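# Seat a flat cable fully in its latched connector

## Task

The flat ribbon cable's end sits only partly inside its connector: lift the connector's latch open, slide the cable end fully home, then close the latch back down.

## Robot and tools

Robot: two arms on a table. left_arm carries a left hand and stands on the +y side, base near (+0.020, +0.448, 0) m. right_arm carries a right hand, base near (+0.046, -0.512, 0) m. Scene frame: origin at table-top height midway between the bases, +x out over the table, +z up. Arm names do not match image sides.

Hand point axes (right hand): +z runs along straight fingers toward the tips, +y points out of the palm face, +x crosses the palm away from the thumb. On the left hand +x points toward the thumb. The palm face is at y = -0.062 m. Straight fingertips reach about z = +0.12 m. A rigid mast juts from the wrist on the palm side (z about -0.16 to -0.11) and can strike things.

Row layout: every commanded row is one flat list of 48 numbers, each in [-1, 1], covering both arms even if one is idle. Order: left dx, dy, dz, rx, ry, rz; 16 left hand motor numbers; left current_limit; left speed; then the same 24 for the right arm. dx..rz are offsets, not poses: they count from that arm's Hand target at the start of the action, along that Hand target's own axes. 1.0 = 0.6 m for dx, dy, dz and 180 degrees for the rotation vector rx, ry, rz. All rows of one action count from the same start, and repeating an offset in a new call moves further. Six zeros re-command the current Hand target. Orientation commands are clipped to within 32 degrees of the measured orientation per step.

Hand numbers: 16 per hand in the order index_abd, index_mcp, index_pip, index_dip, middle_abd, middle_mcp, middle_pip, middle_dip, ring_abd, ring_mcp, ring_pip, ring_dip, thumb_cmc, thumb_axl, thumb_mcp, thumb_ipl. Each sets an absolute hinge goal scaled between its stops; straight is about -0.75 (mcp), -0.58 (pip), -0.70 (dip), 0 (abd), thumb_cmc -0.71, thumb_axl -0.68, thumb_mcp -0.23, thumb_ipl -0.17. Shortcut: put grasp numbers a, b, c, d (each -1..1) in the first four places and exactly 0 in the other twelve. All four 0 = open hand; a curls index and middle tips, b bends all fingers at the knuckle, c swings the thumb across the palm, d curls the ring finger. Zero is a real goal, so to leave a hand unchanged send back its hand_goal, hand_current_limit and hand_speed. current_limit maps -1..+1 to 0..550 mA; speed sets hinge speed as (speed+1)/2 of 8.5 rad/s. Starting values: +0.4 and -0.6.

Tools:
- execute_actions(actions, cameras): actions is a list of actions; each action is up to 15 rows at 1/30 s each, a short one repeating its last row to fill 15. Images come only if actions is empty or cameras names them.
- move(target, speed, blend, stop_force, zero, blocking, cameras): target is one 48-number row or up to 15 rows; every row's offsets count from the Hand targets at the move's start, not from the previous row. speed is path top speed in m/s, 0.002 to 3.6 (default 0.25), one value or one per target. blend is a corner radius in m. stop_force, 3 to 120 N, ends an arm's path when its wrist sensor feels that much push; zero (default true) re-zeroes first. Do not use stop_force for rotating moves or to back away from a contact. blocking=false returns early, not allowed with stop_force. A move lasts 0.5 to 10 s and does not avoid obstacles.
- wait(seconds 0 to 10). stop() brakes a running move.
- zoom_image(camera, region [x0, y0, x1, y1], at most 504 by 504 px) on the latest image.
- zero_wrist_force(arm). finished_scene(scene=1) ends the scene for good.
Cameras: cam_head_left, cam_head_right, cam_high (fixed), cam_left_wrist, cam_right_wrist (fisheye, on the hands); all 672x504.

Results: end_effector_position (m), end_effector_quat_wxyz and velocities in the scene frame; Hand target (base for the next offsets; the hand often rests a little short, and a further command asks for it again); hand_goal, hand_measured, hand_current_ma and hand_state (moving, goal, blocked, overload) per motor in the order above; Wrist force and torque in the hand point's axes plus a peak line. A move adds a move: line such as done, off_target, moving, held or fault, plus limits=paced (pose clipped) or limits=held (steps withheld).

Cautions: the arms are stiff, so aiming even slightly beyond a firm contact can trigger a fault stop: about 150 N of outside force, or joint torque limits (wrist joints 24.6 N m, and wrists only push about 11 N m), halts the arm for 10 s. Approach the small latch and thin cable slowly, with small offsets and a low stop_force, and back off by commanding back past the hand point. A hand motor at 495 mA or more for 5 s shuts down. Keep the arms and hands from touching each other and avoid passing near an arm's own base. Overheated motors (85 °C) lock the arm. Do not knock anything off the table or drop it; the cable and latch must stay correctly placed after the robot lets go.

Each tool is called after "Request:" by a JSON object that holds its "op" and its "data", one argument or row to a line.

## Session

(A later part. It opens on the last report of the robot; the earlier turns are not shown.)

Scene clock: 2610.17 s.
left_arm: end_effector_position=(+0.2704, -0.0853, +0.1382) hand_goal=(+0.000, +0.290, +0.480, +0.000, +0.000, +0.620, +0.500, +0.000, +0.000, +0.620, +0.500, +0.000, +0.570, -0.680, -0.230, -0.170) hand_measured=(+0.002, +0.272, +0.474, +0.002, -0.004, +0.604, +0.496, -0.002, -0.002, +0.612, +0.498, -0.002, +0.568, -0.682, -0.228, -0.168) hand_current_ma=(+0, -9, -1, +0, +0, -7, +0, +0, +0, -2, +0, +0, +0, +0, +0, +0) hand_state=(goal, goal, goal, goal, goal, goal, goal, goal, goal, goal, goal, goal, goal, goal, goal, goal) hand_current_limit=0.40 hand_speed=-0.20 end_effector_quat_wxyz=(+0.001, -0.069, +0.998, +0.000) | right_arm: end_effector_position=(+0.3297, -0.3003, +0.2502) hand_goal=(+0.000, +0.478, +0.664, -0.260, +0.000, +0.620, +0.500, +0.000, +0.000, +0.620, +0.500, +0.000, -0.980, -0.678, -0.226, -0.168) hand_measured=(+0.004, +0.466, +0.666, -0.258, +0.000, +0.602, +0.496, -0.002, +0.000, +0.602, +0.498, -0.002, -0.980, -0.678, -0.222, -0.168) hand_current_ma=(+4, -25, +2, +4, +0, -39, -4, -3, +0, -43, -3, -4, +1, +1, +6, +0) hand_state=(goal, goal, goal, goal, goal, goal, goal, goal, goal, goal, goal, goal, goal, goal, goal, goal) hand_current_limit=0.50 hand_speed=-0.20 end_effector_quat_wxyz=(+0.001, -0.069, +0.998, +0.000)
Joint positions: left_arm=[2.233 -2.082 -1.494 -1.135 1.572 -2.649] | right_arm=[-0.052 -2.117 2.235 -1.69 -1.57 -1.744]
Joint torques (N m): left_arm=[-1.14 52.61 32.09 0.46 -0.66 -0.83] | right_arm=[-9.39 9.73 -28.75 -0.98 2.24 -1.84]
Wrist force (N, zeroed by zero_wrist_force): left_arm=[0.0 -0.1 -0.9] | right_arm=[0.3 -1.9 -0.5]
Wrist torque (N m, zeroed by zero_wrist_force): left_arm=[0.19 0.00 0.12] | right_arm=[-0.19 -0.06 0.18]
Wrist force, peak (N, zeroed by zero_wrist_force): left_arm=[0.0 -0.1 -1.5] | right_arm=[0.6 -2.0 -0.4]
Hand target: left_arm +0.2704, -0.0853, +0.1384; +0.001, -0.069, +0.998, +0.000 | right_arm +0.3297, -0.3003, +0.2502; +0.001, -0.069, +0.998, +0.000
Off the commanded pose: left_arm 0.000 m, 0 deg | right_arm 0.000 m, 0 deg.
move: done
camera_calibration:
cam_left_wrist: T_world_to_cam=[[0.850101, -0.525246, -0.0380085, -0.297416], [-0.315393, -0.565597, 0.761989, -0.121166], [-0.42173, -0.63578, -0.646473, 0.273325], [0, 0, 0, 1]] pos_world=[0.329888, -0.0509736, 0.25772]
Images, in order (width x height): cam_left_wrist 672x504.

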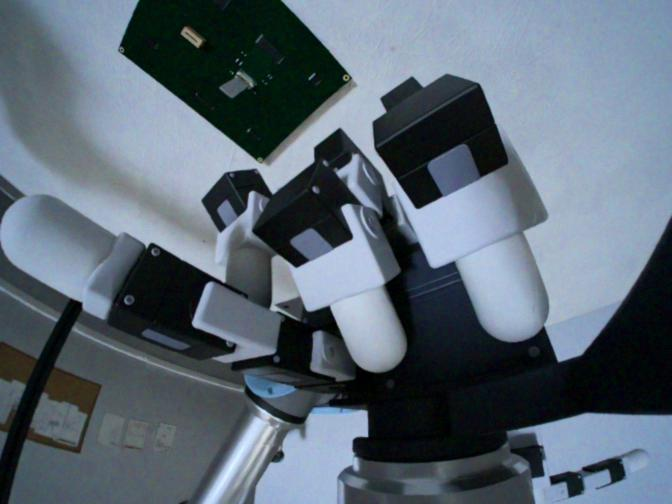

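Request:
{"op": "zoom_image", "data": {
  "camera": "cam_left_wrist",
  "region": [212, 60, 262, 105]
}}

Request:
{"op": "zoom_image", "data": {
  "camera": "cam_left_wrist",
  "region": [232, 66, 258, 92]
}}

Scaled by 10.080 from the camera's 672x504 image, which has a finer 960x720 frame.

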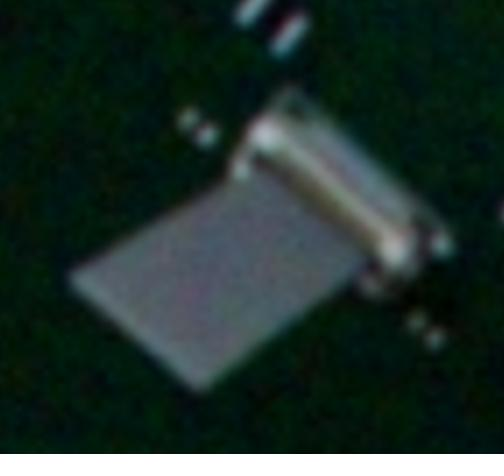

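Scaled by 19.385 from the camera's 672x504 image, which has a finer 960x720 frame.

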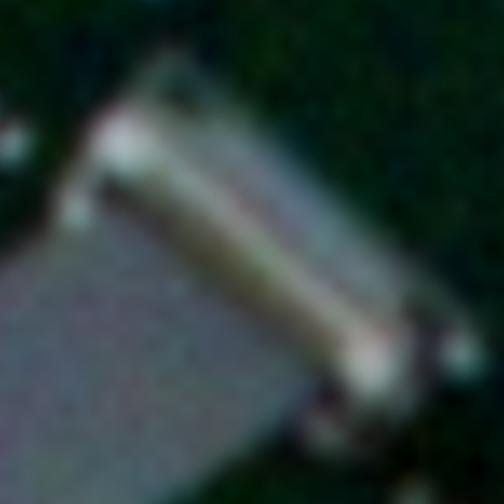

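Request:
{"op": "move", "data": {
  "target": [
    [0,0,-0.1027,0,0,0, 0,0.29,0.48,0.001, 0,0.62,0.5,0.001, 0,0.62,0.5,0.001, 0.571,-0.68,-0.23,-0.17, 0.4,-0.2, 0,0,0,0,0,0, 0,0.479,0.664,-0.26, 0,0.62,0.5,0.001, 0,0.62,0.5,0.001, -0.98,-0.678,-0.226,-0.168, 0.5,-0.2],
    [0.0703,0.21362,-0.1027,0,0,0, 0.001,-1,-0.7226,0.145, 0.001,-0.4795,-1,-1, 0,0.62,0.5,0.001, 0.571,-0.68,-0.23,-0.17, 0.4,-0.2, 0,0,0,0,0,0, 0,0.479,0.664,-0.26, 0,0.62,0.5,0.001, 0,0.62,0.5,0.001, -0.98,-0.678,-0.226,-0.168, 0.5,-0.2],
    [0.0703,0.21362,-0.0777,0,0,0, 0.001,-1,-0.7226,0.145, 0.001,-0.4795,-1,-1, 0,0.62,0.5,0.001, 0.571,-0.68,-0.23,-0.17, 0.4,-0.2, 0,0,0,0,0,0, 0,0.479,0.664,-0.26, 0,0.62,0.5,0.001, 0,0.62,0.5,0.001, -0.98,-0.678,-0.226,-0.168, 0.5,-0.2]
  ],
  "speed": [0.12,0.15,0.1],
  "cameras": ["cam_left_wrist"]
}}

Request:
{"op": "zoom_image", "data": {
  "camera": "cam_left_wrist",
  "region": [320, 90, 420, 180]
}}

Scene clock: 2655.93 s.
left_arm: end_effector_position=(+0.2108, +0.0359, +0.1850) hand_goal=(+0.000, -1.000, -0.722, +0.144, +0.000, -0.480, -1.000, -1.000, +0.000, +0.620, +0.500, +0.000, +0.570, -0.680, -0.230, -0.170) hand_measured=(+0.002, -0.992, -0.718, +0.140, -0.004, -0.480, -0.996, -0.998, -0.002, +0.612, +0.498, -0.002, +0.568, -0.682, -0.228, -0.168) hand_current_ma=(+0, +2, +0, +0, +0, +0, +1, +0, +0, -2, +0, +0, +0, +0, +0, +0) hand_state=(goal, goal, goal, goal, goal, goal, goal, goal, goal, goal, goal, goal, goal, goal, goal, goal) hand_current_limit=0.40 hand_speed=-0.20 end_effector_quat_wxyz=(+0.001, -0.069, +0.998, +0.000) | right_arm: end_effector_position=(+0.3297, -0.3003, +0.2502) hand_goal=(+0.000, +0.478, +0.664, -0.260, +0.000, +0.620, +0.500, +0.000, +0.000, +0.620, +0.500, +0.000, -0.980, -0.678, -0.226, -0.168) hand_measured=(+0.004, +0.466, +0.666, -0.258, +0.000, +0.602, +0.496, -0.002, +0.000, +0.602, +0.498, -0.002, -0.980, -0.678, -0.222, -0.168) hand_current_ma=(+4, -25, +2, +4, +0, -39, -4, -3, +0, -43, -3, -4, +1, +1, +6, +0) hand_state=(goal, goal, goal, goal, goal, goal, goal, goal, goal, goal, goal, goal, goal, goal, goal, goal) hand_current_limit=0.50 hand_speed=-0.20 end_effector_quat_wxyz=(+0.001, -0.069, +0.998, +0.000)
Joint positions: left_arm=[2.277 -1.738 -1.844 -1.13 1.572 -2.605] | right_arm=[-0.052 -2.117 2.235 -1.69 -1.57 -1.744]
Joint torques (N m): left_arm=[9.16 17.36 10.17 4.97 -1.03 1.51] | right_arm=[-9.05 9.09 -29.52 -1 2.24 -1.74]
Wrist force (N, zeroed by zero_wrist_force): left_arm=[0.1 0.0 -1.0] | right_arm=[0.3 -1.6 -0.5]
Wrist torque (N m, zeroed by zero_wrist_force): left_arm=[0.10 -0.01 0.01] | right_arm=[-0.17 -0.06 0.18]
Wrist force, peak (N, zeroed by zero_wrist_force): left_arm=[0.0 0.2 -1.6] | right_arm=[0.8 -1.9 -0.5]
Hand target: left_arm +0.2108, +0.0359, +0.1849; +0.001, -0.069, +0.998, +0.000 | right_arm +0.3297, -0.3003, +0.2502; +0.001, -0.069, +0.998, +0.000
Off the commanded pose: left_arm 0.000 m, 0 deg | right_arm 0.000 m, 0 deg.
move: done
camera_calibration:
cam_left_wrist: T_world_to_cam=[[0.850117, -0.525217, -0.0380478, -0.181443], [-0.315348, -0.565623, 0.761988, -0.107109], [-0.42173, -0.635781, -0.646473, 0.355479], [0, 0, 0, 1]] pos_world=[0.270388, 0.0701264, 0.30452]
Images, in order (width x height): cam_left_wrist 672x504.

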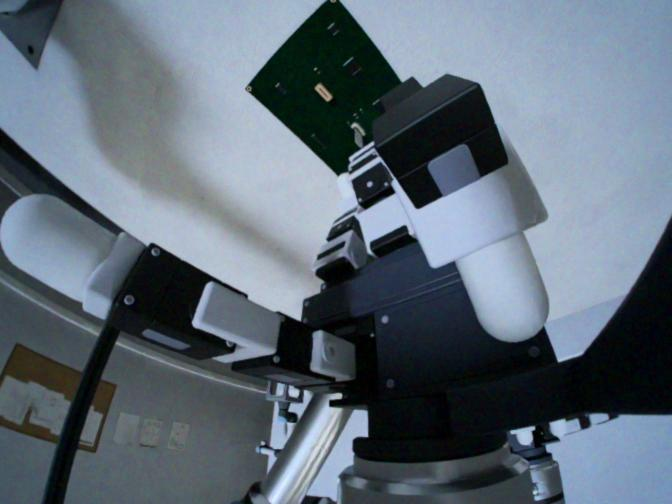

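Scaled by 5.040 from the camera's 672x504 image, which has a finer 960x720 frame.

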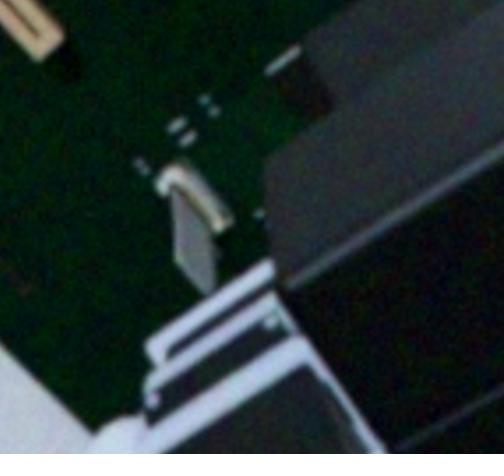

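Request:
{"op": "move", "data": {
  "target": [
    [0,0.0165,0,0,0,0, 0.001,-1,-0.7226,0.145, 0.001,-0.4795,-1,-1, 0,0.62,0.5,0.001, 0.571,-0.68,-0.23,-0.17, 0.4,-0.2, 0,0,0,0,0,0, 0,0.479,0.664,-0.26, 0,0.62,0.5,0.001, 0,0.62,0.5,0.001, -0.98,-0.678,-0.226,-0.168, 0.5,-0.2],
    [0,0.0165,0.085,0,0,0, 0.001,-1,-0.7226,0.145, 0.001,-0.4795,-1,-1, 0,0.62,0.5,0.001, 0.571,-0.68,-0.23,-0.17, 0.4,-0.2, 0,0,0,0,0,0, 0,0.479,0.664,-0.26, 0,0.62,0.5,0.001, 0,0.62,0.5,0.001, -0.98,-0.678,-0.226,-0.168, 0.5,-0.2]
  ],
  "speed": [0.06,0.06],
  "cameras": ["cam_left_wrist", "cam_head_right", "cam_head_left"]
}}

Request:
{"op": "zero_wrist_force", "data": {
  "arm": "left_arm"
}}

Request:
{"op": "zoom_image", "data": {
  "camera": "cam_left_wrist",
  "region": [320, 90, 420, 180]
}}

Request:
{"op": "zoom_image", "data": {
  "camera": "cam_head_right",
  "region": [340, 405, 410, 465]
}}

Scene clock: 2665.07 s.
left_arm: end_effector_position=(+0.2095, +0.0457, +0.1340) hand_goal=(+0.000, -1.000, -0.722, +0.144, +0.000, -0.480, -1.000, -1.000, +0.000, +0.620, +0.500, +0.000, +0.570, -0.680, -0.230, -0.170) hand_measured=(+0.002, -0.992, -0.718, +0.140, -0.004, -0.480, -0.996, -0.998, -0.002, +0.612, +0.498, -0.002, +0.568, -0.682, -0.228, -0.168) hand_current_ma=(+0, +2, +0, +0, +0, +0, +1, +0, +0, -2, +0, +0, +0, +0, +0, +0) hand_state=(goal, goal, goal, goal, goal, goal, goal, goal, goal, goal, goal, goal, goal, goal, goal, goal) hand_current_limit=0.40 hand_speed=-0.20 end_effector_quat_wxyz=(+0.001, -0.069, +0.998, +0.000) | right_arm: end_effector_position=(+0.3297, -0.3003, +0.2502) hand_goal=(+0.000, +0.478, +0.664, -0.260, +0.000, +0.620, +0.500, +0.000, +0.000, +0.620, +0.500, +0.000, -0.980, -0.678, -0.226, -0.168) hand_measured=(+0.004, +0.466, +0.666, -0.258, +0.000, +0.602, +0.496, -0.002, +0.000, +0.602, +0.498, -0.002, -0.980, -0.678, -0.222, -0.168) hand_current_ma=(+4, -25, +2, +4, +0, -39, -4, -3, +0, -43, -3, -4, +1, +1, +6, +0) hand_state=(goal, goal, goal, goal, goal, goal, goal, goal, goal, goal, goal, goal, goal, goal, goal, goal) hand_current_limit=0.50 hand_speed=-0.20 end_effector_quat_wxyz=(+0.001, -0.069, +0.998, +0.000)
Joint positions: left_arm=[2.287 -1.778 -1.943 -0.99 1.572 -2.595] | right_arm=[-0.052 -2.117 2.235 -1.69 -1.57 -1.744]
Joint torques (N m): left_arm=[4.43 16.83 6.8 4.99 -0.69 1.12] | right_arm=[-8.4 9 -28.93 -0.99 2.19 -1.74]
Wrist force (N, zeroed by zero_wrist_force): left_arm=[0.2 0.0 -0.8] | right_arm=[0.3 -1.8 -0.4]
Wrist torque (N m, zeroed by zero_wrist_force): left_arm=[0.07 -0.03 0.02] | right_arm=[-0.19 -0.07 0.18]
Wrist force, peak (N, zeroed by zero_wrist_force): left_arm=[-0.1 0.0 -1.2] | right_arm=[0.5 -2.0 -0.6]
Hand target: left_arm +0.2095, +0.0456, +0.1339; +0.001, -0.069, +0.998, +0.000 | right_arm +0.3297, -0.3003, +0.2502; +0.001, -0.069, +0.998, +0.000
Off the commanded pose: left_arm 0.000 m, 0 deg | right_arm 0.000 m, 0 deg.
move: done
camera_calibration:
cam_left_wrist: T_world_to_cam=[[0.850117, -0.525217, -0.0380478, -0.177132], [-0.315348, -0.565623, 0.761988, -0.0631147], [-0.42173, -0.635781, -0.646473, 0.328192], [0, 0, 0, 1]] pos_world=[0.269088, 0.0799264, 0.25352]
Images, in order (width x height): cam_head_left 672x504, cam_head_right 672x504, cam_left_wrist 672x504.

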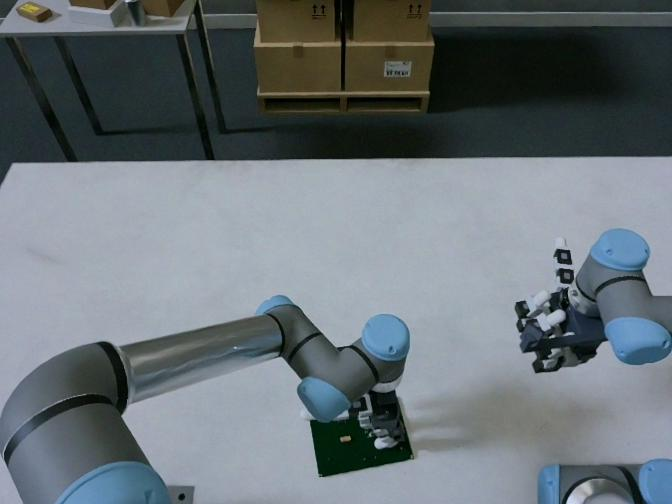

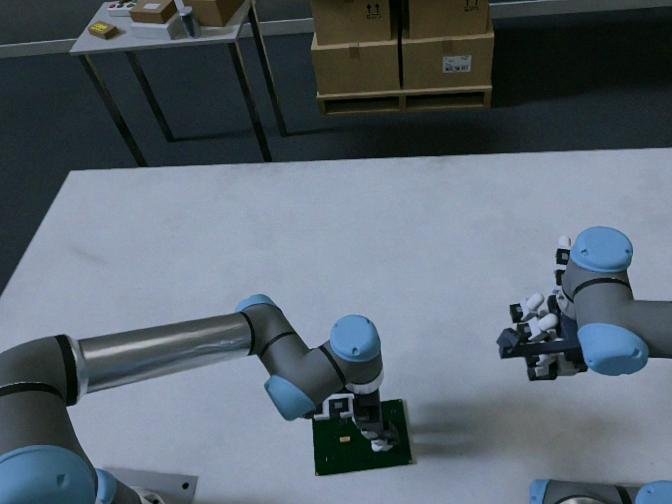

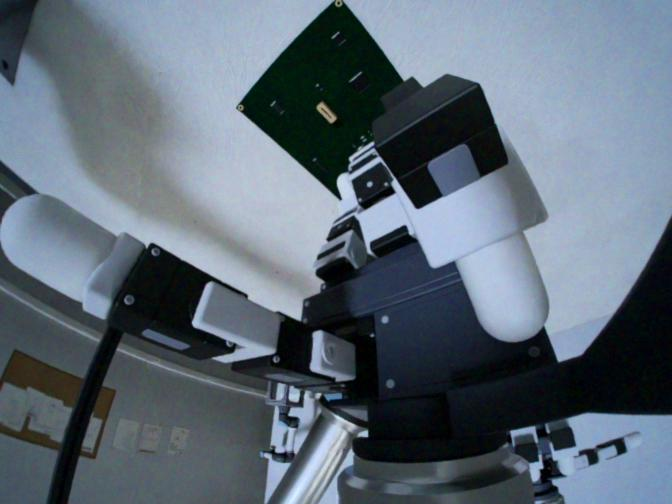

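Wrist force sensor zeroed.

Scaled by 5.040 from the camera's 672x504 image, which has a finer 960x720 frame.

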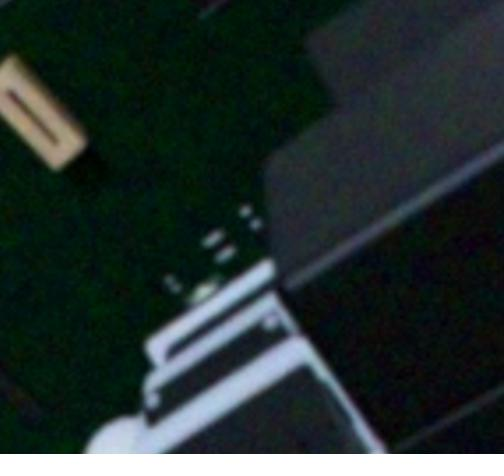

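Scaled by 7.200 from the camera's 672x504 image, which has a finer 960x720 frame.

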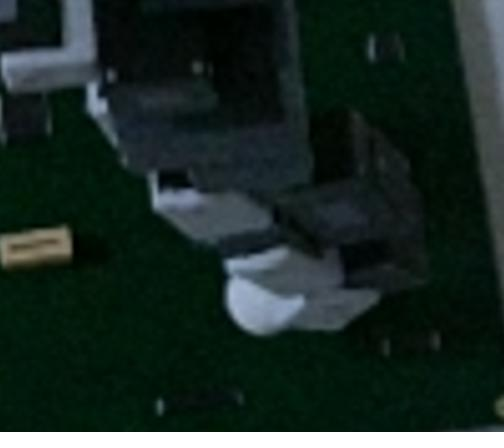

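Request:
{"op": "move", "data": {
  "target": [0,0,0,0,0,0, 0.5,-1,-0.7226,0.145, -0.5,-0.4795,-1,-1, 0,0.62,0.5,0.001, 0.571,-0.68,-0.23,-0.17, 0.77,-0.9, 0,0,0,0,0,0, 0,0.479,0.664,-0.26, 0,0.62,0.5,0.001, 0,0.62,0.5,0.001, -0.98,-0.678,-0.226,-0.168, 0.5,-0.2],
  "speed": 0.02
}}

Request:
{"op": "move", "data": {
  "target": [0,0,0.002,0,0,0, 0.5,-1,-0.7226,0.145, -0.5,-0.4795,-1,-1, 0,0.62,0.5,0.001, 0.571,-0.68,-0.23,-0.17, 0.77,-0.9, 0,0,0,0,0,0, 0,0.479,0.664,-0.26, 0,0.62,0.5,0.001, 0,0.62,0.5,0.001, -0.98,-0.678,-0.226,-0.168, 0.5,-0.2],
  "speed": 0.01
}}

Request:
{"op": "move", "data": {
  "target": [0,0,0.002,0,0,0, 0.5,-1,-0.7226,0.145, -0.5,-0.4795,-1,-1, 0,0.62,0.5,0.001, 0.571,-0.68,-0.23,-0.17, 0.77,-0.9, 0,0,0,0,0,0, 0,0.479,0.664,-0.26, 0,0.62,0.5,0.001, 0,0.62,0.5,0.001, -0.98,-0.678,-0.226,-0.168, 0.5,-0.2],
  "speed": 0.01
}}

Request:
{"op": "move", "data": {
  "target": [0,0,0.002,0,0,0, 0.5,-1,-0.7226,0.145, -0.5,-0.4795,-1,-1, 0,0.62,0.5,0.001, 0.571,-0.68,-0.23,-0.17, 0.77,-0.9, 0,0,0,0,0,0, 0,0.479,0.664,-0.26, 0,0.62,0.5,0.001, 0,0.62,0.5,0.001, -0.98,-0.678,-0.226,-0.168, 0.5,-0.2],
  "speed": 0.01
}}

Scene clock: 2676.53 s.
left_arm: end_effector_position=(+0.2095, +0.0456, +0.1338) hand_goal=(+0.500, -1.000, -0.722, +0.144, -0.500, -0.480, -1.000, -1.000, +0.000, +0.620, +0.500, +0.000, +0.570, -0.680, -0.230, -0.170) hand_measured=(+0.190, -0.994, -0.718, +0.144, -0.164, -0.480, -1.000, -1.000, -0.002, +0.612, +0.498, -0.002, +0.568, -0.682, -0.228, -0.168) hand_current_ma=(-485, +1, +0, +0, +487, +0, +0, +0, +0, -2, +0, +0, +0, +0, +0, +0) hand_state=(blocked, goal, goal, goal, blocked, goal, goal, goal, goal, goal, goal, goal, goal, goal, goal, goal) hand_current_limit=0.77 hand_speed=-0.90 end_effector_quat_wxyz=(+0.001, -0.069, +0.998, +0.000) | right_arm: end_effector_position=(+0.3297, -0.3003, +0.2502) hand_goal=(+0.000, +0.478, +0.664, -0.260, +0.000, +0.620, +0.500, +0.000, +0.000, +0.620, +0.500, +0.000, -0.980, -0.678, -0.226, -0.168) hand_measured=(+0.004, +0.466, +0.666, -0.258, +0.000, +0.602, +0.496, -0.002, +0.000, +0.602, +0.498, -0.002, -0.980, -0.678, -0.222, -0.168) hand_current_ma=(+4, -25, +2, +4, +0, -39, -4, -3, +0, -43, -3, -4, +1, +1, +6, +0) hand_state=(goal, goal, goal, goal, goal, goal, goal, goal, goal, goal, goal, goal, goal, goal, goal, goal) hand_current_limit=0.50 hand_speed=-0.20 end_effector_quat_wxyz=(+0.001, -0.069, +0.998, +0.000)
Joint positions: left_arm=[2.287 -1.779 -1.943 -0.99 1.572 -2.595] | right_arm=[-0.052 -2.117 2.235 -1.69 -1.57 -1.744]
Joint torques (N m): left_arm=[-4.27 18.11 9.34 4.72 -1.58 -1.87] | right_arm=[-8.62 8.79 -28.92 -1.09 2.27 -1.7]
Wrist force (N, zeroed by zero_wrist_force): left_arm=[-0.3 0.2 0.6] | right_arm=[0.3 -1.5 -0.3]
Wrist torque (N m, zeroed by zero_wrist_force): left_arm=[-0.05 0.02 -0.03] | right_arm=[-0.17 -0.07 0.19]
Wrist force, peak (N, zeroed by zero_wrist_force): left_arm=[-0.5 0.1 0.5] | right_arm=[0.7 -2.0 -0.4]
Hand target: left_arm +0.2095, +0.0456, +0.1339; +0.001, -0.069, +0.998, +0.000 | right_arm +0.3297, -0.3003, +0.2502; +0.001, -0.069, +0.998, +0.000
Off the commanded pose: left_arm 0.000 m, 0 deg | right_arm 0.000 m, 0 deg.
move: done

Scene clock: 2677.23 s.
left_arm: end_effector_position=(+0.2095, +0.0456, +0.1327) hand_goal=(+0.500, -1.000, -0.722, +0.144, -0.500, -0.480, -1.000, -1.000, +0.000, +0.620, +0.500, +0.000, +0.570, -0.680, -0.230, -0.170) hand_measured=(+0.190, -0.996, -0.716, +0.152, -0.164, -0.476, -1.000, -1.000, -0.002, +0.612, +0.498, -0.002, +0.568, -0.682, -0.228, -0.168) hand_current_ma=(-487, +1, +1, +2, +487, +0, +0, +0, +0, -2, +0, +0, +0, +0, +0, +0) hand_state=(blocked, goal, goal, goal, blocked, goal, goal, goal, goal, goal, goal, goal, goal, goal, goal, goal) hand_current_limit=0.77 hand_speed=-0.90 end_effector_quat_wxyz=(+0.001, -0.069, +0.998, +0.000) | right_arm: end_effector_position=(+0.3297, -0.3003, +0.2502) hand_goal=(+0.000, +0.478, +0.664, -0.260, +0.000, +0.620, +0.500, +0.000, +0.000, +0.620, +0.500, +0.000, -0.980, -0.678, -0.226, -0.168) hand_measured=(+0.004, +0.466, +0.666, -0.258, +0.000, +0.602, +0.496, -0.002, +0.000, +0.602, +0.498, -0.002, -0.980, -0.678, -0.222, -0.168) hand_current_ma=(+4, -25, +2, +4, +0, -39, -4, -3, +0, -43, -3, -4, +1, +1, +6, +0) hand_state=(goal, goal, goal, goal, goal, goal, goal, goal, goal, goal, goal, goal, goal, goal, goal, goal) hand_current_limit=0.50 hand_speed=-0.20 end_effector_quat_wxyz=(+0.001, -0.069, +0.998, +0.000)
Joint positions: left_arm=[2.287 -1.78 -1.945 -0.986 1.572 -2.595] | right_arm=[-0.052 -2.117 2.235 -1.69 -1.57 -1.744]
Joint torques (N m): left_arm=[-4.71 14.1 7.51 4.96 -1.59 -1.51] | right_arm=[-8.49 8.77 -28.63 -1.13 2.31 -1.72]
Wrist force (N, zeroed by zero_wrist_force): left_arm=[0.1 0.4 -4.0] | right_arm=[0.6 -1.5 -0.5]
Wrist torque (N m, zeroed by zero_wrist_force): left_arm=[0.30 0.02 0.01] | right_arm=[-0.17 -0.10 0.21]
Wrist force, peak (N, zeroed by zero_wrist_force): left_arm=[-0.1 0.6 -4.1] | right_arm=[0.8 -2.0 -0.4]
Hand target: left_arm +0.2095, +0.0456, +0.1327; +0.001, -0.069, +0.998, +0.000 | right_arm +0.3297, -0.3003, +0.2502; +0.001, -0.069, +0.998, +0.000
Off the commanded pose: left_arm 0.000 m, 0 deg | right_arm 0.000 m, 0 deg.
move: done

Scene clock: 2677.93 s.
left_arm: end_effector_position=(+0.2095, +0.0456, +0.1315) hand_goal=(+0.500, -1.000, -0.722, +0.144, -0.500, -0.480, -1.000, -1.000, +0.000, +0.620, +0.500, +0.000, +0.570, -0.680, -0.230, -0.170) hand_measured=(+0.194, -1.000, -0.714, +0.162, -0.164, -0.476, -1.000, -1.000, -0.002, +0.612, +0.498, -0.002, +0.568, -0.682, -0.228, -0.168) hand_current_ma=(-487, +0, +2, +8, +487, +1, +0, +0, +0, -2, +0, +0, +0, +0, +0, +0) hand_state=(blocked, goal, goal, goal, blocked, goal, goal, goal, goal, goal, goal, goal, goal, goal, goal, goal) hand_current_limit=0.77 hand_speed=-0.90 end_effector_quat_wxyz=(+0.001, -0.069, +0.998, +0.000) | right_arm: end_effector_position=(+0.3297, -0.3003, +0.2502) hand_goal=(+0.000, +0.478, +0.664, -0.260, +0.000, +0.620, +0.500, +0.000, +0.000, +0.620, +0.500, +0.000, -0.980, -0.678, -0.226, -0.168) hand_measured=(+0.004, +0.466, +0.666, -0.258, +0.000, +0.602, +0.496, -0.002, +0.000, +0.602, +0.498, -0.002, -0.980, -0.678, -0.222, -0.168) hand_current_ma=(+4, -25, +2, +4, +0, -39, -4, -3, +0, -43, -3, -4, +1, +1, +6, +0) hand_state=(goal, goal, goal, goal, goal, goal, goal, goal, goal, goal, goal, goal, goal, goal, goal, goal) hand_current_limit=0.50 hand_speed=-0.20 end_effector_quat_wxyz=(+0.001, -0.069, +0.998, +0.000)
Joint positions: left_arm=[2.287 -1.782 -1.946 -0.983 1.572 -2.595] | right_arm=[-0.052 -2.117 2.235 -1.69 -1.57 -1.744]
Joint torques (N m): left_arm=[-3.13 14.56 5.76 4.48 -1.21 -1.47] | right_arm=[-8.36 8.7 -28.79 -1.07 2.26 -1.7]
Wrist force (N, zeroed by zero_wrist_force): left_arm=[0.7 0.5 -7.2] | right_arm=[0.4 -1.8 -0.5]
Wrist torque (N m, zeroed by zero_wrist_force): left_arm=[0.62 0.09 0.06] | right_arm=[-0.19 -0.07 0.19]
Wrist force, peak (N, zeroed by zero_wrist_force): left_arm=[0.7 0.5 -7.2] | right_arm=[0.6 -1.9 -0.3]
Hand target: left_arm +0.2095, +0.0456, +0.1315; +0.001, -0.069, +0.998, +0.000 | right_arm +0.3297, -0.3003, +0.2502; +0.001, -0.069, +0.998, +0.000
Off the commanded pose: left_arm 0.000 m, 0 deg | right_arm 0.000 m, 0 deg.
move: done

Scene clock: 2678.63 s.
left_arm: end_effector_position=(+0.2095, +0.0456, +0.1303) hand_goal=(+0.500, -1.000, -0.722, +0.144, -0.500, -0.480, -1.000, -1.000, +0.000, +0.620, +0.500, +0.000, +0.570, -0.680, -0.230, -0.170) hand_measured=(+0.196, -1.000, -0.718, +0.174, -0.164, -0.474, -1.000, -1.000, -0.002, +0.612, +0.498, -0.002, +0.568, -0.682, -0.228, -0.168) hand_current_ma=(-487, +0, +0, +20, +487, +1, +0, +0, +0, -2, +0, +0, +0, +0, +0, +0) hand_state=(blocked, goal, goal, blocked, blocked, goal, goal, goal, goal, goal, goal, goal, goal, goal, goal, goal) hand_current_limit=0.77 hand_speed=-0.90 end_effector_quat_wxyz=(+0.001, -0.069, +0.998, +0.000) | right_arm: end_effector_position=(+0.3297, -0.3003, +0.2502) hand_goal=(+0.000, +0.478, +0.664, -0.260, +0.000, +0.620, +0.500, +0.000, +0.000, +0.620, +0.500, +0.000, -0.980, -0.678, -0.226, -0.168) hand_measured=(+0.004, +0.466, +0.666, -0.258, +0.000, +0.602, +0.496, -0.002, +0.000, +0.602, +0.498, -0.002, -0.980, -0.678, -0.222, -0.168) hand_current_ma=(+4, -25, +2, +4, +0, -39, -4, -3, +0, -43, -3, -4, +1, +1, +6, +0) hand_state=(goal, goal, goal, goal, goal, goal, goal, goal, goal, goal, goal, goal, goal, goal, goal, goal) hand_current_limit=0.50 hand_speed=-0.20 end_effector_quat_wxyz=(+0.001, -0.069, +0.998, +0.000)
Joint positions: left_arm=[2.287 -1.783 -1.948 -0.98 1.572 -2.595] | right_arm=[-0.052 -2.117 2.235 -1.69 -1.57 -1.744]
Joint torques (N m): left_arm=[-2.78 14.48 5.15 4.38 -0.5 -1.02] | right_arm=[-8.54 8.84 -29.09 -1.1 2.25 -1.72]
Wrist force (N, zeroed by zero_wrist_force): left_arm=[2.1 -0.6 -9.8] | right_arm=[0.4 -1.6 -0.5]
Wrist torque (N m, zeroed by zero_wrist_force): left_arm=[0.91 0.24 0.19] | right_arm=[-0.17 -0.08 0.20]
Wrist force, peak (N, zeroed by zero_wrist_force): left_arm=[2.3 -0.6 -11.2] | right_arm=[0.6 -2.0 -0.5]
Hand target: left_arm +0.2095, +0.0456, +0.1303; +0.001, -0.069, +0.998, +0.000 | right_arm +0.3297, -0.3003, +0.2502; +0.001, -0.069, +0.998, +0.000
Off the commanded pose: left_arm 0.000 m, 0 deg | right_arm 0.000 m, 0 deg.
move: done

Request:
{"op": "move", "data": {
  "target": [0,0,0.002,0,0,0, 0.5,-1,-0.7226,0.145, -0.5,-0.4795,-1,-1, 0,0.62,0.5,0.001, 0.571,-0.68,-0.23,-0.17, 0.77,-0.9, 0,0,0,0,0,0, 0,0.479,0.664,-0.26, 0,0.62,0.5,0.001, 0,0.62,0.5,0.001, -0.98,-0.678,-0.226,-0.168, 0.5,-0.2],
  "speed": 0.01
}}

Request:
{"op": "move", "data": {
  "target": [0,0,0.002,0,0,0, 0.5,-1,-0.7226,0.145, -0.5,-0.4795,-1,-1, 0,0.62,0.5,0.001, 0.571,-0.68,-0.23,-0.17, 0.77,-0.9, 0,0,0,0,0,0, 0,0.479,0.664,-0.26, 0,0.62,0.5,0.001, 0,0.62,0.5,0.001, -0.98,-0.678,-0.226,-0.168, 0.5,-0.2],
  "speed": 0.01
}}

Scene clock: 2685.30 s.
left_arm: end_effector_position=(+0.2095, +0.0456, +0.1291) hand_goal=(+0.500, -1.000, -0.722, +0.144, -0.500, -0.480, -1.000, -1.000, +0.000, +0.620, +0.500, +0.000, +0.570, -0.680, -0.230, -0.170) hand_measured=(+0.196, -1.000, -0.718, +0.174, -0.164, -0.474, -1.000, -1.000, -0.002, +0.612, +0.498, -0.002, +0.568, -0.682, -0.228, -0.168) hand_current_ma=(-487, +0, +0, +19, +487, +1, +0, +0, +0, -2, +0, +0, +0, +0, +0, +0) hand_state=(blocked, goal, goal, blocked, blocked, goal, goal, goal, goal, goal, goal, goal, goal, goal, goal, goal) hand_current_limit=0.77 hand_speed=-0.90 end_effector_quat_wxyz=(+0.001, -0.069, +0.998, +0.000) | right_arm: end_effector_position=(+0.3297, -0.3003, +0.2502) hand_goal=(+0.000, +0.478, +0.664, -0.260, +0.000, +0.620, +0.500, +0.000, +0.000, +0.620, +0.500, +0.000, -0.980, -0.678, -0.226, -0.168) hand_measured=(+0.004, +0.466, +0.666, -0.258, +0.000, +0.602, +0.496, -0.002, +0.000, +0.602, +0.498, -0.002, -0.980, -0.678, -0.222, -0.168) hand_current_ma=(+4, -25, +2, +4, +0, -39, -4, -3, +0, -43, -3, -4, +1, +1, +6, +0) hand_state=(goal, goal, goal, goal, goal, goal, goal, goal, goal, goal, goal, goal, goal, goal, goal, goal) hand_current_limit=0.50 hand_speed=-0.20 end_effector_quat_wxyz=(+0.001, -0.069, +0.998, +0.000)
Joint positions: left_arm=[2.287 -1.785 -1.949 -0.977 1.572 -2.595] | right_arm=[-0.052 -2.117 2.235 -1.69 -1.57 -1.744]
Joint torques (N m): left_arm=[6.62 15.9 6.68 4.93 2.13 1.43] | right_arm=[-8.12 8.53 -28.55 -1.15 2.23 -1.63]
Wrist force (N, zeroed by zero_wrist_force): left_arm=[1.2 0.3 -4.9] | right_arm=[0.6 -1.6 -0.4]
Wrist torque (N m, zeroed by zero_wrist_force): left_arm=[0.44 0.14 0.11] | right_arm=[-0.17 -0.10 0.21]
Wrist force, peak (N, zeroed by zero_wrist_force): left_arm=[2.4 -0.7 -10.6] | right_arm=[0.6 -2.0 0.1]
Hand target: left_arm +0.2095, +0.0456, +0.1291; +0.001, -0.069, +0.998, +0.000 | right_arm +0.3297, -0.3003, +0.2502; +0.001, -0.069, +0.998, +0.000
Off the commanded pose: left_arm 0.000 m, 0 deg | right_arm 0.000 m, 0 deg.
move: done

Scene clock: 2686.00 s.
left_arm: end_effector_position=(+0.2095, +0.0456, +0.1279) hand_goal=(+0.500, -1.000, -0.722, +0.144, -0.500, -0.480, -1.000, -1.000, +0.000, +0.620, +0.500, +0.000, +0.570, -0.680, -0.230, -0.170) hand_measured=(+0.196, -1.000, -0.716, +0.174, -0.166, -0.472, -1.000, -1.000, -0.002, +0.612, +0.498, -0.002, +0.568, -0.682, -0.228, -0.168) hand_current_ma=(-487, +0, +1, +19, +486, +2, +0, +0, +0, -2, +0, +0, +0, +0, +0, +0) hand_state=(blocked, goal, goal, blocked, blocked, goal, goal, goal, goal, goal, goal, goal, goal, goal, goal, goal) hand_current_limit=0.77 hand_speed=-0.90 end_effector_quat_wxyz=(+0.001, -0.069, +0.998, +0.000) | right_arm: end_effector_position=(+0.3297, -0.3003, +0.2502) hand_goal=(+0.000, +0.478, +0.664, -0.260, +0.000, +0.620, +0.500, +0.000, +0.000, +0.620, +0.500, +0.000, -0.980, -0.678, -0.226, -0.168) hand_measured=(+0.004, +0.466, +0.666, -0.258, +0.000, +0.602, +0.496, -0.002, +0.000, +0.602, +0.498, -0.002, -0.980, -0.678, -0.222, -0.168) hand_current_ma=(+4, -25, +2, +4, +0, -39, -4, -3, +0, -43, -3, -4, +1, +1, +6, +0) hand_state=(goal, goal, goal, goal, goal, goal, goal, goal, goal, goal, goal, goal, goal, goal, goal, goal) hand_current_limit=0.50 hand_speed=-0.20 end_effector_quat_wxyz=(+0.001, -0.069, +0.998, +0.000)
Joint positions: left_arm=[2.287 -1.787 -1.951 -0.974 1.572 -2.595] | right_arm=[-0.052 -2.117 2.235 -1.69 -1.57 -1.744]
Joint torques (N m): left_arm=[7.33 11.13 2.83 3.92 0.95 1.72] | right_arm=[-8.45 8.95 -28.7 -1.15 2.26 -1.61]
Wrist force (N, zeroed by zero_wrist_force): left_arm=[2.3 0.5 -14.3] | right_arm=[0.3 -1.4 -0.6]
Wrist torque (N m, zeroed by zero_wrist_force): left_arm=[1.18 0.14 0.21] | right_arm=[-0.14 -0.06 0.18]
Wrist force, peak (N, zeroed by zero_wrist_force): left_arm=[2.3 0.5 -14.3] | right_arm=[0.6 -1.9 -0.4]
Hand target: left_arm +0.2095, +0.0456, +0.1279; +0.001, -0.069, +0.998, +0.000 | right_arm +0.3297, -0.3003, +0.2502; +0.001, -0.069, +0.998, +0.000
Off the commanded pose: left_arm 0.000 m, 0 deg | right_arm 0.000 m, 0 deg.
move: done

Request:
{"op": "move", "data": {
  "target": [0,0,-0.0013,0,0,0, 0.5,-1,-0.7226,0.145, -0.5,-0.4795,-1,-1, 0,0.62,0.5,0.001, 0.571,-0.68,-0.23,-0.17, 0.77,-0.9, 0,0,0,0,0,0, 0,0.479,0.664,-0.26, 0,0.62,0.5,0.001, 0,0.62,0.5,0.001, -0.98,-0.678,-0.226,-0.168, 0.5,-0.2],
  "speed": 0.01
}}

Request:
{"op": "move", "data": {
  "target": [0,0,0,0,0,0, 0.001,-1,-0.7226,0.145, 0.001,-0.4795,-1,-1, 0,0.62,0.5,0.001, 0.571,-0.68,-0.23,-0.17, 0.4,-0.85, 0,0,0,0,0,0, 0,0.479,0.664,-0.26, 0,0.62,0.5,0.001, 0,0.62,0.5,0.001, -0.98,-0.678,-0.226,-0.168, 0.5,-0.2],
  "speed": 0.02
}}

Request:
{"op": "move", "data": {
  "target": [0,0,-0.094,0,0,0, 0.001,-1,-0.7226,0.145, 0.001,-0.4795,-1,-1, 0,0.62,0.5,0.001, 0.571,-0.68,-0.23,-0.17, 0.4,-0.85, 0,0,0,0,0,0, 0,0.479,0.664,-0.26, 0,0.62,0.5,0.001, 0,0.62,0.5,0.001, -0.98,-0.678,-0.226,-0.168, 0.5,-0.2],
  "speed": 0.06,
  "cameras": ["cam_left_wrist"]
}}

Request:
{"op": "zoom_image", "data": {
  "camera": "cam_left_wrist",
  "region": [320, 90, 420, 180]
}}

Scene clock: 2696.07 s.
left_arm: end_effector_position=(+0.2095, +0.0457, +0.1286) hand_goal=(+0.500, -1.000, -0.722, +0.144, -0.500, -0.480, -1.000, -1.000, +0.000, +0.620, +0.500, +0.000, +0.570, -0.680, -0.230, -0.170) hand_measured=(+0.196, -1.000, -0.716, +0.174, -0.166, -0.472, -1.000, -1.000, -0.002, +0.612, +0.498, -0.002, +0.568, -0.682, -0.228, -0.168) hand_current_ma=(-487, +0, +1, +19, +487, +2, +0, +0, +0, -2, +0, +0, +0, +0, +0, +0) hand_state=(blocked, goal, goal, blocked, blocked, goal, goal, goal, goal, goal, goal, goal, goal, goal, goal, goal) hand_current_limit=0.77 hand_speed=-0.90 end_effector_quat_wxyz=(+0.001, -0.069, +0.998, +0.000) | right_arm: end_effector_position=(+0.3297, -0.3003, +0.2502) hand_goal=(+0.000, +0.478, +0.664, -0.260, +0.000, +0.620, +0.500, +0.000, +0.000, +0.620, +0.500, +0.000, -0.980, -0.678, -0.226, -0.168) hand_measured=(+0.004, +0.466, +0.666, -0.258, +0.000, +0.602, +0.496, -0.002, +0.000, +0.602, +0.498, -0.002, -0.980, -0.678, -0.222, -0.168) hand_current_ma=(+4, -25, +2, +4, +0, -39, -4, -3, +0, -43, -3, -4, +1, +1, +6, +0) hand_state=(goal, goal, goal, goal, goal, goal, goal, goal, goal, goal, goal, goal, goal, goal, goal, goal) hand_current_limit=0.50 hand_speed=-0.20 end_effector_quat_wxyz=(+0.001, -0.069, +0.998, +0.000)
Joint positions: left_arm=[2.287 -1.786 -1.95 -0.975 1.572 -2.595] | right_arm=[-0.052 -2.117 2.235 -1.69 -1.57 -1.744]
Joint torques (N m): left_arm=[7.17 35.86 26.08 -0.26 -0.82 1.63] | right_arm=[-8.53 7.75 -28.23 -1.31 2.24 -1.62]
Wrist force (N, zeroed by zero_wrist_force): left_arm=[0.7 -0.2 -7.1] | right_arm=[0.5 -1.5 -0.4]
Wrist torque (N m, zeroed by zero_wrist_force): left_arm=[0.65 0.08 0.08] | right_arm=[-0.16 -0.09 0.20]
Wrist force, peak (N, zeroed by zero_wrist_force): left_arm=[2.1 0.5 -15.9] | right_arm=[0.5 -2.1 -0.5]
Hand target: left_arm +0.2095, +0.0456, +0.1286; +0.001, -0.069, +0.998, +0.000 | right_arm +0.3297, -0.3003, +0.2502; +0.001, -0.069, +0.998, +0.000
Off the commanded pose: left_arm 0.000 m, 0 deg | right_arm 0.000 m, 0 deg.
move: done

Scene clock: 2696.97 s.
left_arm: end_effector_position=(+0.2095, +0.0457, +0.1286) hand_goal=(+0.000, -1.000, -0.722, +0.144, +0.000, -0.480, -1.000, -1.000, +0.000, +0.620, +0.500, +0.000, +0.570, -0.680, -0.230, -0.170) hand_measured=(+0.002, -0.998, -0.718, +0.146, -0.004, -0.478, -1.000, -1.000, -0.002, +0.612, +0.498, -0.002, +0.568, -0.682, -0.228, -0.168) hand_current_ma=(+0, +0, +1, +0, +0, +0, +0, +0, +0, -2, +0, +0, +0, +0, +0, +0) hand_state=(goal, goal, goal, goal, goal, goal, goal, goal, goal, goal, goal, goal, goal, goal, goal, goal) hand_current_limit=0.40 hand_speed=-0.85 end_effector_quat_wxyz=(+0.001, -0.069, +0.998, +0.000) | right_arm: end_effector_position=(+0.3297, -0.3003, +0.2502) hand_goal=(+0.000, +0.478, +0.664, -0.260, +0.000, +0.620, +0.500, +0.000, +0.000, +0.620, +0.500, +0.000, -0.980, -0.678, -0.226, -0.168) hand_measured=(+0.004, +0.466, +0.666, -0.258, +0.000, +0.602, +0.496, -0.002, +0.000, +0.602, +0.498, -0.002, -0.980, -0.678, -0.222, -0.168) hand_current_ma=(+4, -25, +2, +4, +0, -39, -4, -3, +0, -43, -3, -4, +1, +1, +6, +0) hand_state=(goal, goal, goal, goal, goal, goal, goal, goal, goal, goal, goal, goal, goal, goal, goal, goal) hand_current_limit=0.50 hand_speed=-0.20 end_effector_quat_wxyz=(+0.001, -0.069, +0.998, +0.000)
Joint positions: left_arm=[2.287 -1.786 -1.95 -0.976 1.572 -2.595] | right_arm=[-0.052 -2.117 2.235 -1.69 -1.57 -1.744]
Joint torques (N m): left_arm=[6.02 37.24 29.06 1.34 -0.78 1.59] | right_arm=[-8.44 7.88 -28.38 -1.27 2.21 -1.6]
Wrist force (N, zeroed by zero_wrist_force): left_arm=[-0.1 0.1 0.1] | right_arm=[0.2 -1.6 -0.3]
Wrist torque (N m, zeroed by zero_wrist_force): left_arm=[0.02 0.02 -0.01] | right_arm=[-0.17 -0.06 0.18]
Wrist force, peak (N, zeroed by zero_wrist_force): left_arm=[0.8 -0.2 -7.0] | right_arm=[0.8 -2.0 -0.4]
Hand target: left_arm +0.2095, +0.0456, +0.1286; +0.001, -0.069, +0.998, +0.000 | right_arm +0.3297, -0.3003, +0.2502; +0.001, -0.069, +0.998, +0.000
Off the commanded pose: left_arm 0.000 m, 0 deg | right_arm 0.000 m, 0 deg.
move: done

Scene clock: 2698.43 s.
left_arm: end_effector_position=(+0.2094, +0.0457, +0.1849) hand_goal=(+0.000, -1.000, -0.722, +0.144, +0.000, -0.480, -1.000, -1.000, +0.000, +0.620, +0.500, +0.000, +0.570, -0.680, -0.230, -0.170) hand_measured=(+0.002, -0.998, -0.718, +0.146, -0.004, -0.478, -1.000, -1.000, -0.002, +0.612, +0.498, -0.002, +0.568, -0.682, -0.228, -0.168) hand_current_ma=(+0, +0, +1, +0, +0, +0, +0, +0, +0, -2, +0, +0, +0, +0, +0, +0) hand_state=(goal, goal, goal, goal, goal, goal, goal, goal, goal, goal, goal, goal, goal, goal, goal, goal) hand_current_limit=0.40 hand_speed=-0.85 end_effector_quat_wxyz=(+0.001, -0.069, +0.998, +0.000) | right_arm: end_effector_position=(+0.3297, -0.3003, +0.2502) hand_goal=(+0.000, +0.478, +0.664, -0.260, +0.000, +0.620, +0.500, +0.000, +0.000, +0.620, +0.500, +0.000, -0.980, -0.678, -0.226, -0.168) hand_measured=(+0.004, +0.466, +0.666, -0.258, +0.000, +0.602, +0.496, -0.002, +0.000, +0.602, +0.498, -0.002, -0.980, -0.678, -0.222, -0.168) hand_current_ma=(+4, -25, +2, +4, +0, -39, -4, -3, +0, -43, -3, -4, +1, +1, +6, +0) hand_state=(goal, goal, goal, goal, goal, goal, goal, goal, goal, goal, goal, goal, goal, goal, goal, goal) hand_current_limit=0.50 hand_speed=-0.20 end_effector_quat_wxyz=(+0.001, -0.069, +0.998, +0.000)
Joint positions: left_arm=[2.287 -1.716 -1.87 -1.125 1.572 -2.595] | right_arm=[-0.052 -2.117 2.235 -1.69 -1.57 -1.744]
Joint torques (N m): left_arm=[-7.87 36.87 30.1 0.7 0.02 -1.96] | right_arm=[-8.28 7.71 -28.73 -1.32 2.33 -1.52]
Wrist force (N, zeroed by zero_wrist_force): left_arm=[-0.2 0.1 -0.1] | right_arm=[0.5 -1.6 -0.2]
Wrist torque (N m, zeroed by zero_wrist_force): left_arm=[0.02 0.02 -0.02] | right_arm=[-0.18 -0.09 0.20]
Wrist force, peak (N, zeroed by zero_wrist_force): left_arm=[-0.1 0.0 0.5] | right_arm=[0.4 -1.9 -0.7]
Hand target: left_arm +0.2094, +0.0457, +0.1850; +0.001, -0.069, +0.998, +0.000 | right_arm +0.3297, -0.3003, +0.2502; +0.001, -0.069, +0.998, +0.000
Off the commanded pose: left_arm 0.000 m, 0 deg | right_arm 0.000 m, 0 deg.
move: done
camera_calibration:
cam_left_wrist: T_world_to_cam=[[0.850117, -0.525217, -0.0380478, -0.17511], [-0.315348, -0.565623, 0.761988, -0.101931], [-0.42173, -0.635781, -0.646473, 0.361055], [0, 0, 0, 1]] pos_world=[0.268988, 0.0799264, 0.30442]
Images, in order (width x height): cam_left_wrist 672x504.

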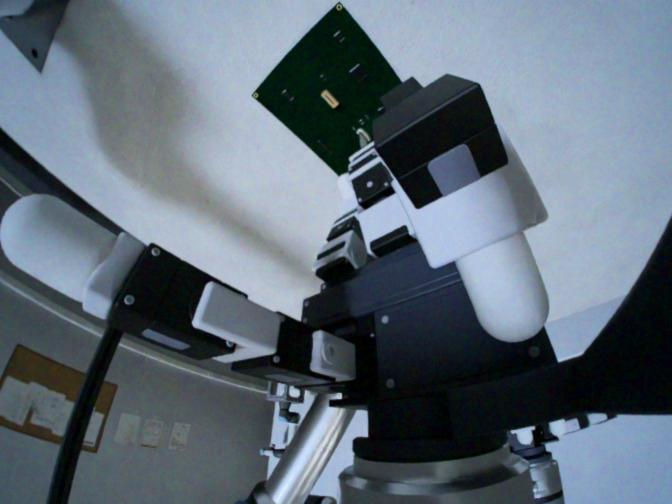

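Scaled by 5.040 from the camera's 672x504 image, which has a finer 960x720 frame.

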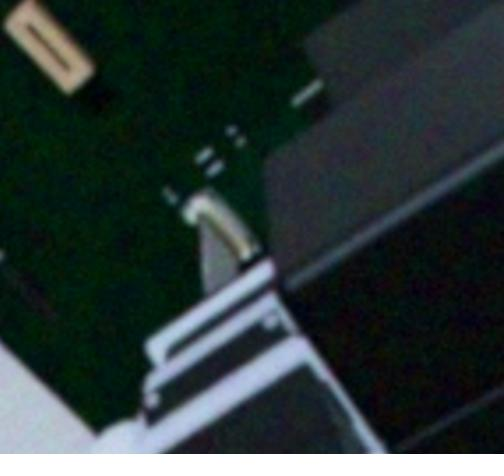

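Request:
{"op": "move", "data": {
  "target": [
    [0,0,-0.025,0,0,0, 0.001,-1,-0.7226,0.145, 0.001,-0.4795,-1,-1, 0,0.62,0.5,0.001, 0.571,-0.68,-0.23,-0.17, 0.4,-0.2, 0,0,0,0,0,0, 0,0.479,0.664,-0.26, 0,0.62,0.5,0.001, 0,0.62,0.5,0.001, -0.98,-0.678,-0.226,-0.168, 0.5,-0.2],
    [-0.0703,-0.2301,-0.025,0,0,0, 0,0.27,0.48,0.001, 0,0.62,0.5,0.001, 0,0.62,0.5,0.001, 0.571,-0.68,-0.23,-0.17, 0.4,-0.2, 0,0,0,0,0,0, 0,0.479,0.664,-0.26, 0,0.62,0.5,0.001, 0,0.62,0.5,0.001, -0.98,-0.678,-0.226,-0.168, 0.5,-0.2],
    [-0.0703,-0.2301,0.238,0,0,0, 0,0.27,0.48,0.001, 0,0.62,0.5,0.001, 0,0.62,0.5,0.001, 0.571,-0.68,-0.23,-0.17, 0.4,-0.2, 0,0,0,0,0,0, 0,0.479,0.664,-0.26, 0,0.62,0.5,0.001, 0,0.62,0.5,0.001, -0.98,-0.678,-0.226,-0.168, 0.5,-0.2]
  ],
  "speed": [0.12,0.15,0.12],
  "cameras": ["cam_left_wrist"]
}}

Request:
{"op": "zoom_image", "data": {
  "camera": "cam_left_wrist",
  "region": [130, 90, 220, 160]
}}

Request:
{"op": "zoom_image", "data": {
  "camera": "cam_left_wrist",
  "region": [178, 92, 218, 128]
}}

Scene clock: 2714.50 s.
left_arm: end_effector_position=(+0.2706, -0.0852, +0.0425) hand_goal=(+0.000, +0.270, +0.480, +0.000, +0.000, +0.620, +0.500, +0.000, +0.000, +0.620, +0.500, +0.000, +0.570, -0.680, -0.230, -0.170) hand_measured=(+0.002, +0.252, +0.474, +0.002, -0.004, +0.604, +0.496, -0.002, -0.002, +0.612, +0.498, -0.002, +0.568, -0.682, -0.228, -0.168) hand_current_ma=(+0, -9, -1, +0, +0, -7, +0, +0, +0, -2, +0, +0, +0, +0, +0, +0) hand_state=(goal, goal, goal, goal, goal, goal, goal, goal, goal, goal, goal, goal, goal, goal, goal, goal) hand_current_limit=0.40 hand_speed=-0.20 end_effector_quat_wxyz=(+0.001, -0.069, +0.998, +0.000) | right_arm: end_effector_position=(+0.3297, -0.3003, +0.2502) hand_goal=(+0.000, +0.478, +0.664, -0.260, +0.000, +0.620, +0.500, +0.000, +0.000, +0.620, +0.500, +0.000, -0.980, -0.678, -0.226, -0.168) hand_measured=(+0.004, +0.466, +0.666, -0.258, +0.000, +0.602, +0.496, -0.002, +0.000, +0.602, +0.498, -0.002, -0.980, -0.678, -0.222, -0.168) hand_current_ma=(+4, -25, +2, +4, +0, -39, -4, -3, +0, -43, -3, -4, +1, +1, +6, +0) hand_state=(goal, goal, goal, goal, goal, goal, goal, goal, goal, goal, goal, goal, goal, goal, goal, goal) hand_current_limit=0.50 hand_speed=-0.20 end_effector_quat_wxyz=(+0.001, -0.069, +0.998, +0.000)
Joint positions: left_arm=[2.233 -2.198 -1.584 -0.929 1.572 -2.649] | right_arm=[-0.052 -2.117 2.235 -1.69 -1.57 -1.744]
Joint torques (N m): left_arm=[-0.36 33 6.6 4.88 0.04 0.06] | right_arm=[-8.13 7.76 -28.03 -1.34 2.24 -1.55]
Wrist force (N, zeroed by zero_wrist_force): left_arm=[-0.1 0.1 0.0] | right_arm=[0.6 -1.6 -0.5]
Wrist torque (N m, zeroed by zero_wrist_force): left_arm=[0.14 0.02 0.08] | right_arm=[-0.17 -0.10 0.21]
Wrist force, peak (N, zeroed by zero_wrist_force): left_arm=[-0.3 -0.9 0.1] | right_arm=[0.6 -2.0 -0.4]
Hand target: left_arm +0.2706, -0.0853, +0.0424; +0.001, -0.069, +0.998, +0.000 | right_arm +0.3297, -0.3003, +0.2502; +0.001, -0.069, +0.998, +0.000
Off the commanded pose: left_arm 0.000 m, 0 deg | right_arm 0.000 m, 0 deg.
move: done
camera_calibration:
cam_left_wrist: T_world_to_cam=[[0.850117, -0.525217, -0.0380478, -0.301306], [-0.315348, -0.565623, 0.761988, -0.0481651], [-0.42173, -0.635781, -0.646473, 0.211584], [0, 0, 0, 1]] pos_world=[0.330188, -0.0509736, 0.16202]
Images, in order (width x height): cam_left_wrist 672x504.

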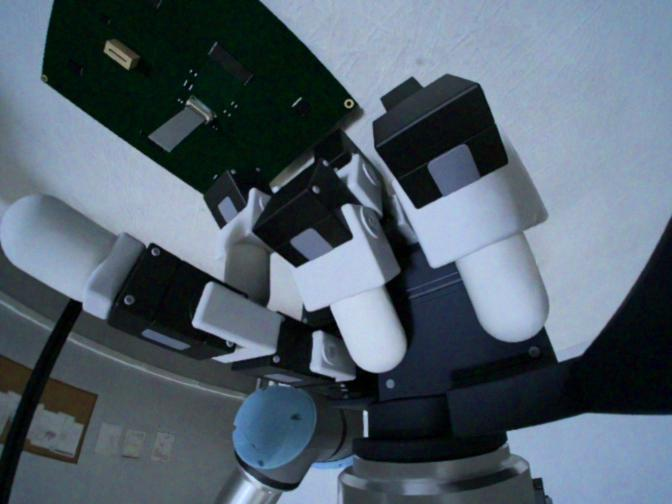

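Scaled by 5.600 from the camera's 672x504 image, which has a finer 960x720 frame.

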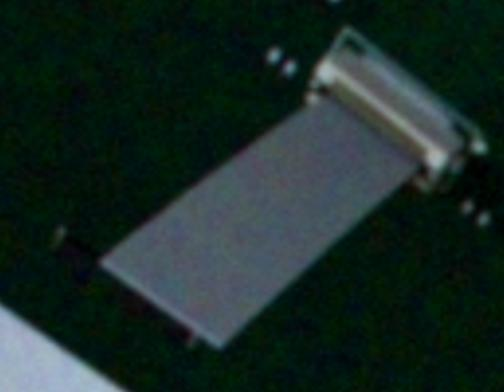

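Scaled by 12.600 from the camera's 672x504 image, which has a finer 960x720 frame.

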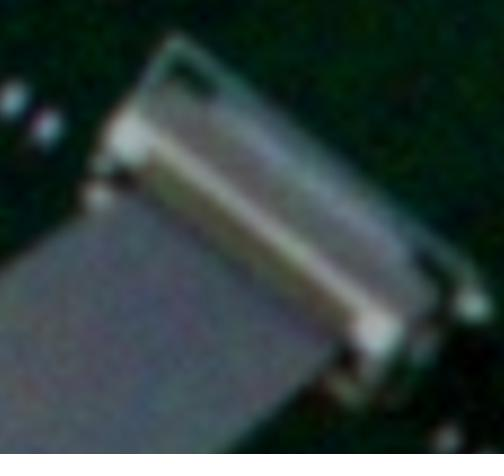

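Request:
{"op": "move", "data": {
  "target": [
    [0,0,-0.03,0,0,0, 0,0.27,0.48,0.001, 0,0.62,0.5,0.001, 0,0.62,0.5,0.001, -0.98,-0.68,-0.23,-0.17, 0.4,-0.2, 0,0,0,0,0,0, 0,0.479,0.664,-0.26, 0,0.62,0.5,0.001, 0,0.62,0.5,0.001, -0.98,-0.678,-0.226,-0.168, 0.5,-0.2],
    [-0.231,-0.0324,-0.03,0,0,0, 0,0.27,0.48,0.001, 0,0.62,0.5,0.001, 0,0.62,0.5,0.001, -0.98,-0.68,-0.23,-0.17, 0.4,-0.2, 0,0,0,0,0,0, 0,0.479,0.664,-0.26, 0,0.62,0.5,0.001, 0,0.62,0.5,0.001, -0.98,-0.678,-0.226,-0.168, 0.5,-0.2]
  ],
  "speed": [0.12,0.12],
  "cameras": ["cam_left_wrist"]
}}

Scene clock: 2745.80 s.
left_arm: end_effector_position=(+0.4104, -0.0853, +0.0606) hand_goal=(+0.000, +0.270, +0.480, +0.000, +0.000, +0.620, +0.500, +0.000, +0.000, +0.620, +0.500, +0.000, -0.980, -0.680, -0.230, -0.170) hand_measured=(+0.002, +0.252, +0.474, +0.002, -0.004, +0.604, +0.496, -0.002, -0.002, +0.612, +0.498, -0.002, -0.978, -0.682, -0.228, -0.168) hand_current_ma=(+0, -9, -1, +0, +0, -7, +0, +0, +0, -2, +0, +0, +0, +0, +0, +0) hand_state=(goal, goal, goal, goal, goal, goal, goal, goal, goal, goal, goal, goal, goal, goal, goal, goal) hand_current_limit=0.40 hand_speed=-0.20 end_effector_quat_wxyz=(+0.001, -0.069, +0.998, +0.000) | right_arm: end_effector_position=(+0.3297, -0.3003, +0.2502) hand_goal=(+0.000, +0.478, +0.664, -0.260, +0.000, +0.620, +0.500, +0.000, +0.000, +0.620, +0.500, +0.000, -0.980, -0.678, -0.226, -0.168) hand_measured=(+0.004, +0.466, +0.666, -0.258, +0.000, +0.602, +0.496, -0.002, +0.000, +0.602, +0.498, -0.002, -0.980, -0.678, -0.222, -0.168) hand_current_ma=(+4, -25, +2, +4, +0, -39, -4, -3, +0, -43, -3, -4, +1, +1, +6, +0) hand_state=(goal, goal, goal, goal, goal, goal, goal, goal, goal, goal, goal, goal, goal, goal, goal, goal) hand_current_limit=0.50 hand_speed=-0.20 end_effector_quat_wxyz=(+0.001, -0.069, +0.998, +0.000)
Joint positions: left_arm=[2.385 -2.317 -1.314 -1.08 1.572 -2.497] | right_arm=[-0.052 -2.117 2.235 -1.69 -1.57 -1.744]
Joint torques (N m): left_arm=[8.33 39.09 32.81 0.38 -1.77 1.92] | right_arm=[-7.83 7.03 -28.3 -1.36 2.2 -1.48]
Wrist force (N, zeroed by zero_wrist_force): left_arm=[0.1 0.0 0.0] | right_arm=[0.3 -1.7 -0.3]
Wrist torque (N m, zeroed by zero_wrist_force): left_arm=[0.06 -0.06 -0.01] | right_arm=[-0.19 -0.07 0.18]
Wrist force, peak (N, zeroed by zero_wrist_force): left_arm=[0.8 0.2 -0.1] | right_arm=[0.7 -2.1 -0.4]
Hand target: left_arm +0.4105, -0.0853, +0.0606; +0.001, -0.069, +0.998, +0.000 | right_arm +0.3297, -0.3003, +0.2502; +0.001, -0.069, +0.998, +0.000
Off the commanded pose: left_arm 0.000 m, 0 deg | right_arm 0.000 m, 0 deg.
move: done
camera_calibration:
cam_left_wrist: T_world_to_cam=[[0.850101, -0.525246, -0.0380085, -0.419432], [-0.315393, -0.565597, 0.761989, -0.0179376], [-0.42173, -0.63578, -0.646473, 0.282137], [0, 0, 0, 1]] pos_world=[0.469888, -0.0510736, 0.18012]
Images, in order (width x height): cam_left_wrist 672x504.

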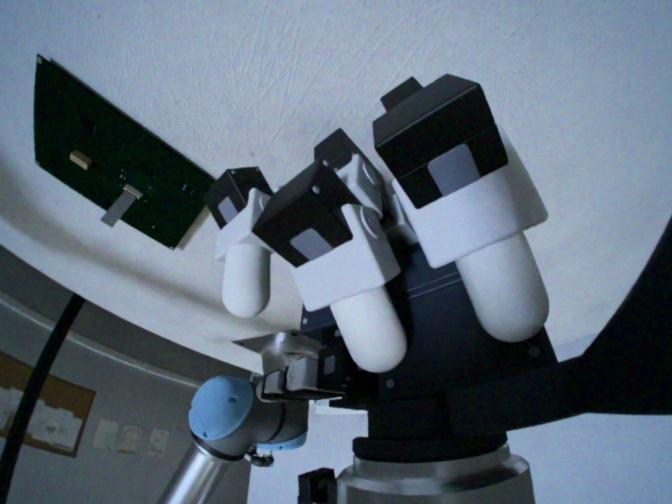

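Request:
{"op": "zoom_image", "data": {
  "camera": "cam_left_wrist",
  "region": [92, 172, 152, 232]
}}

Request:
{"op": "zoom_image", "data": {
  "camera": "cam_left_wrist",
  "region": [114, 178, 150, 208]
}}

Scaled by 8.400 from the camera's 672x504 image, which has a finer 960x720 frame.

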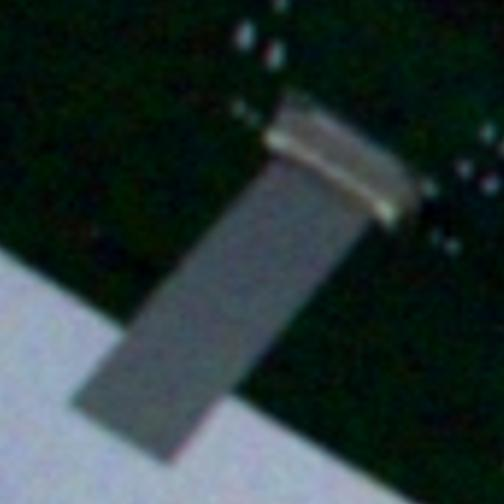

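Scaled by 14.000 from the camera's 672x504 image, which has a finer 960x720 frame.

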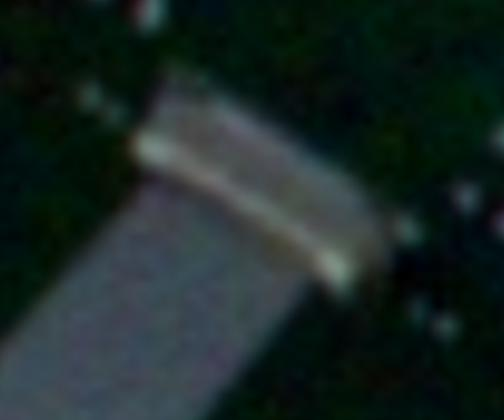

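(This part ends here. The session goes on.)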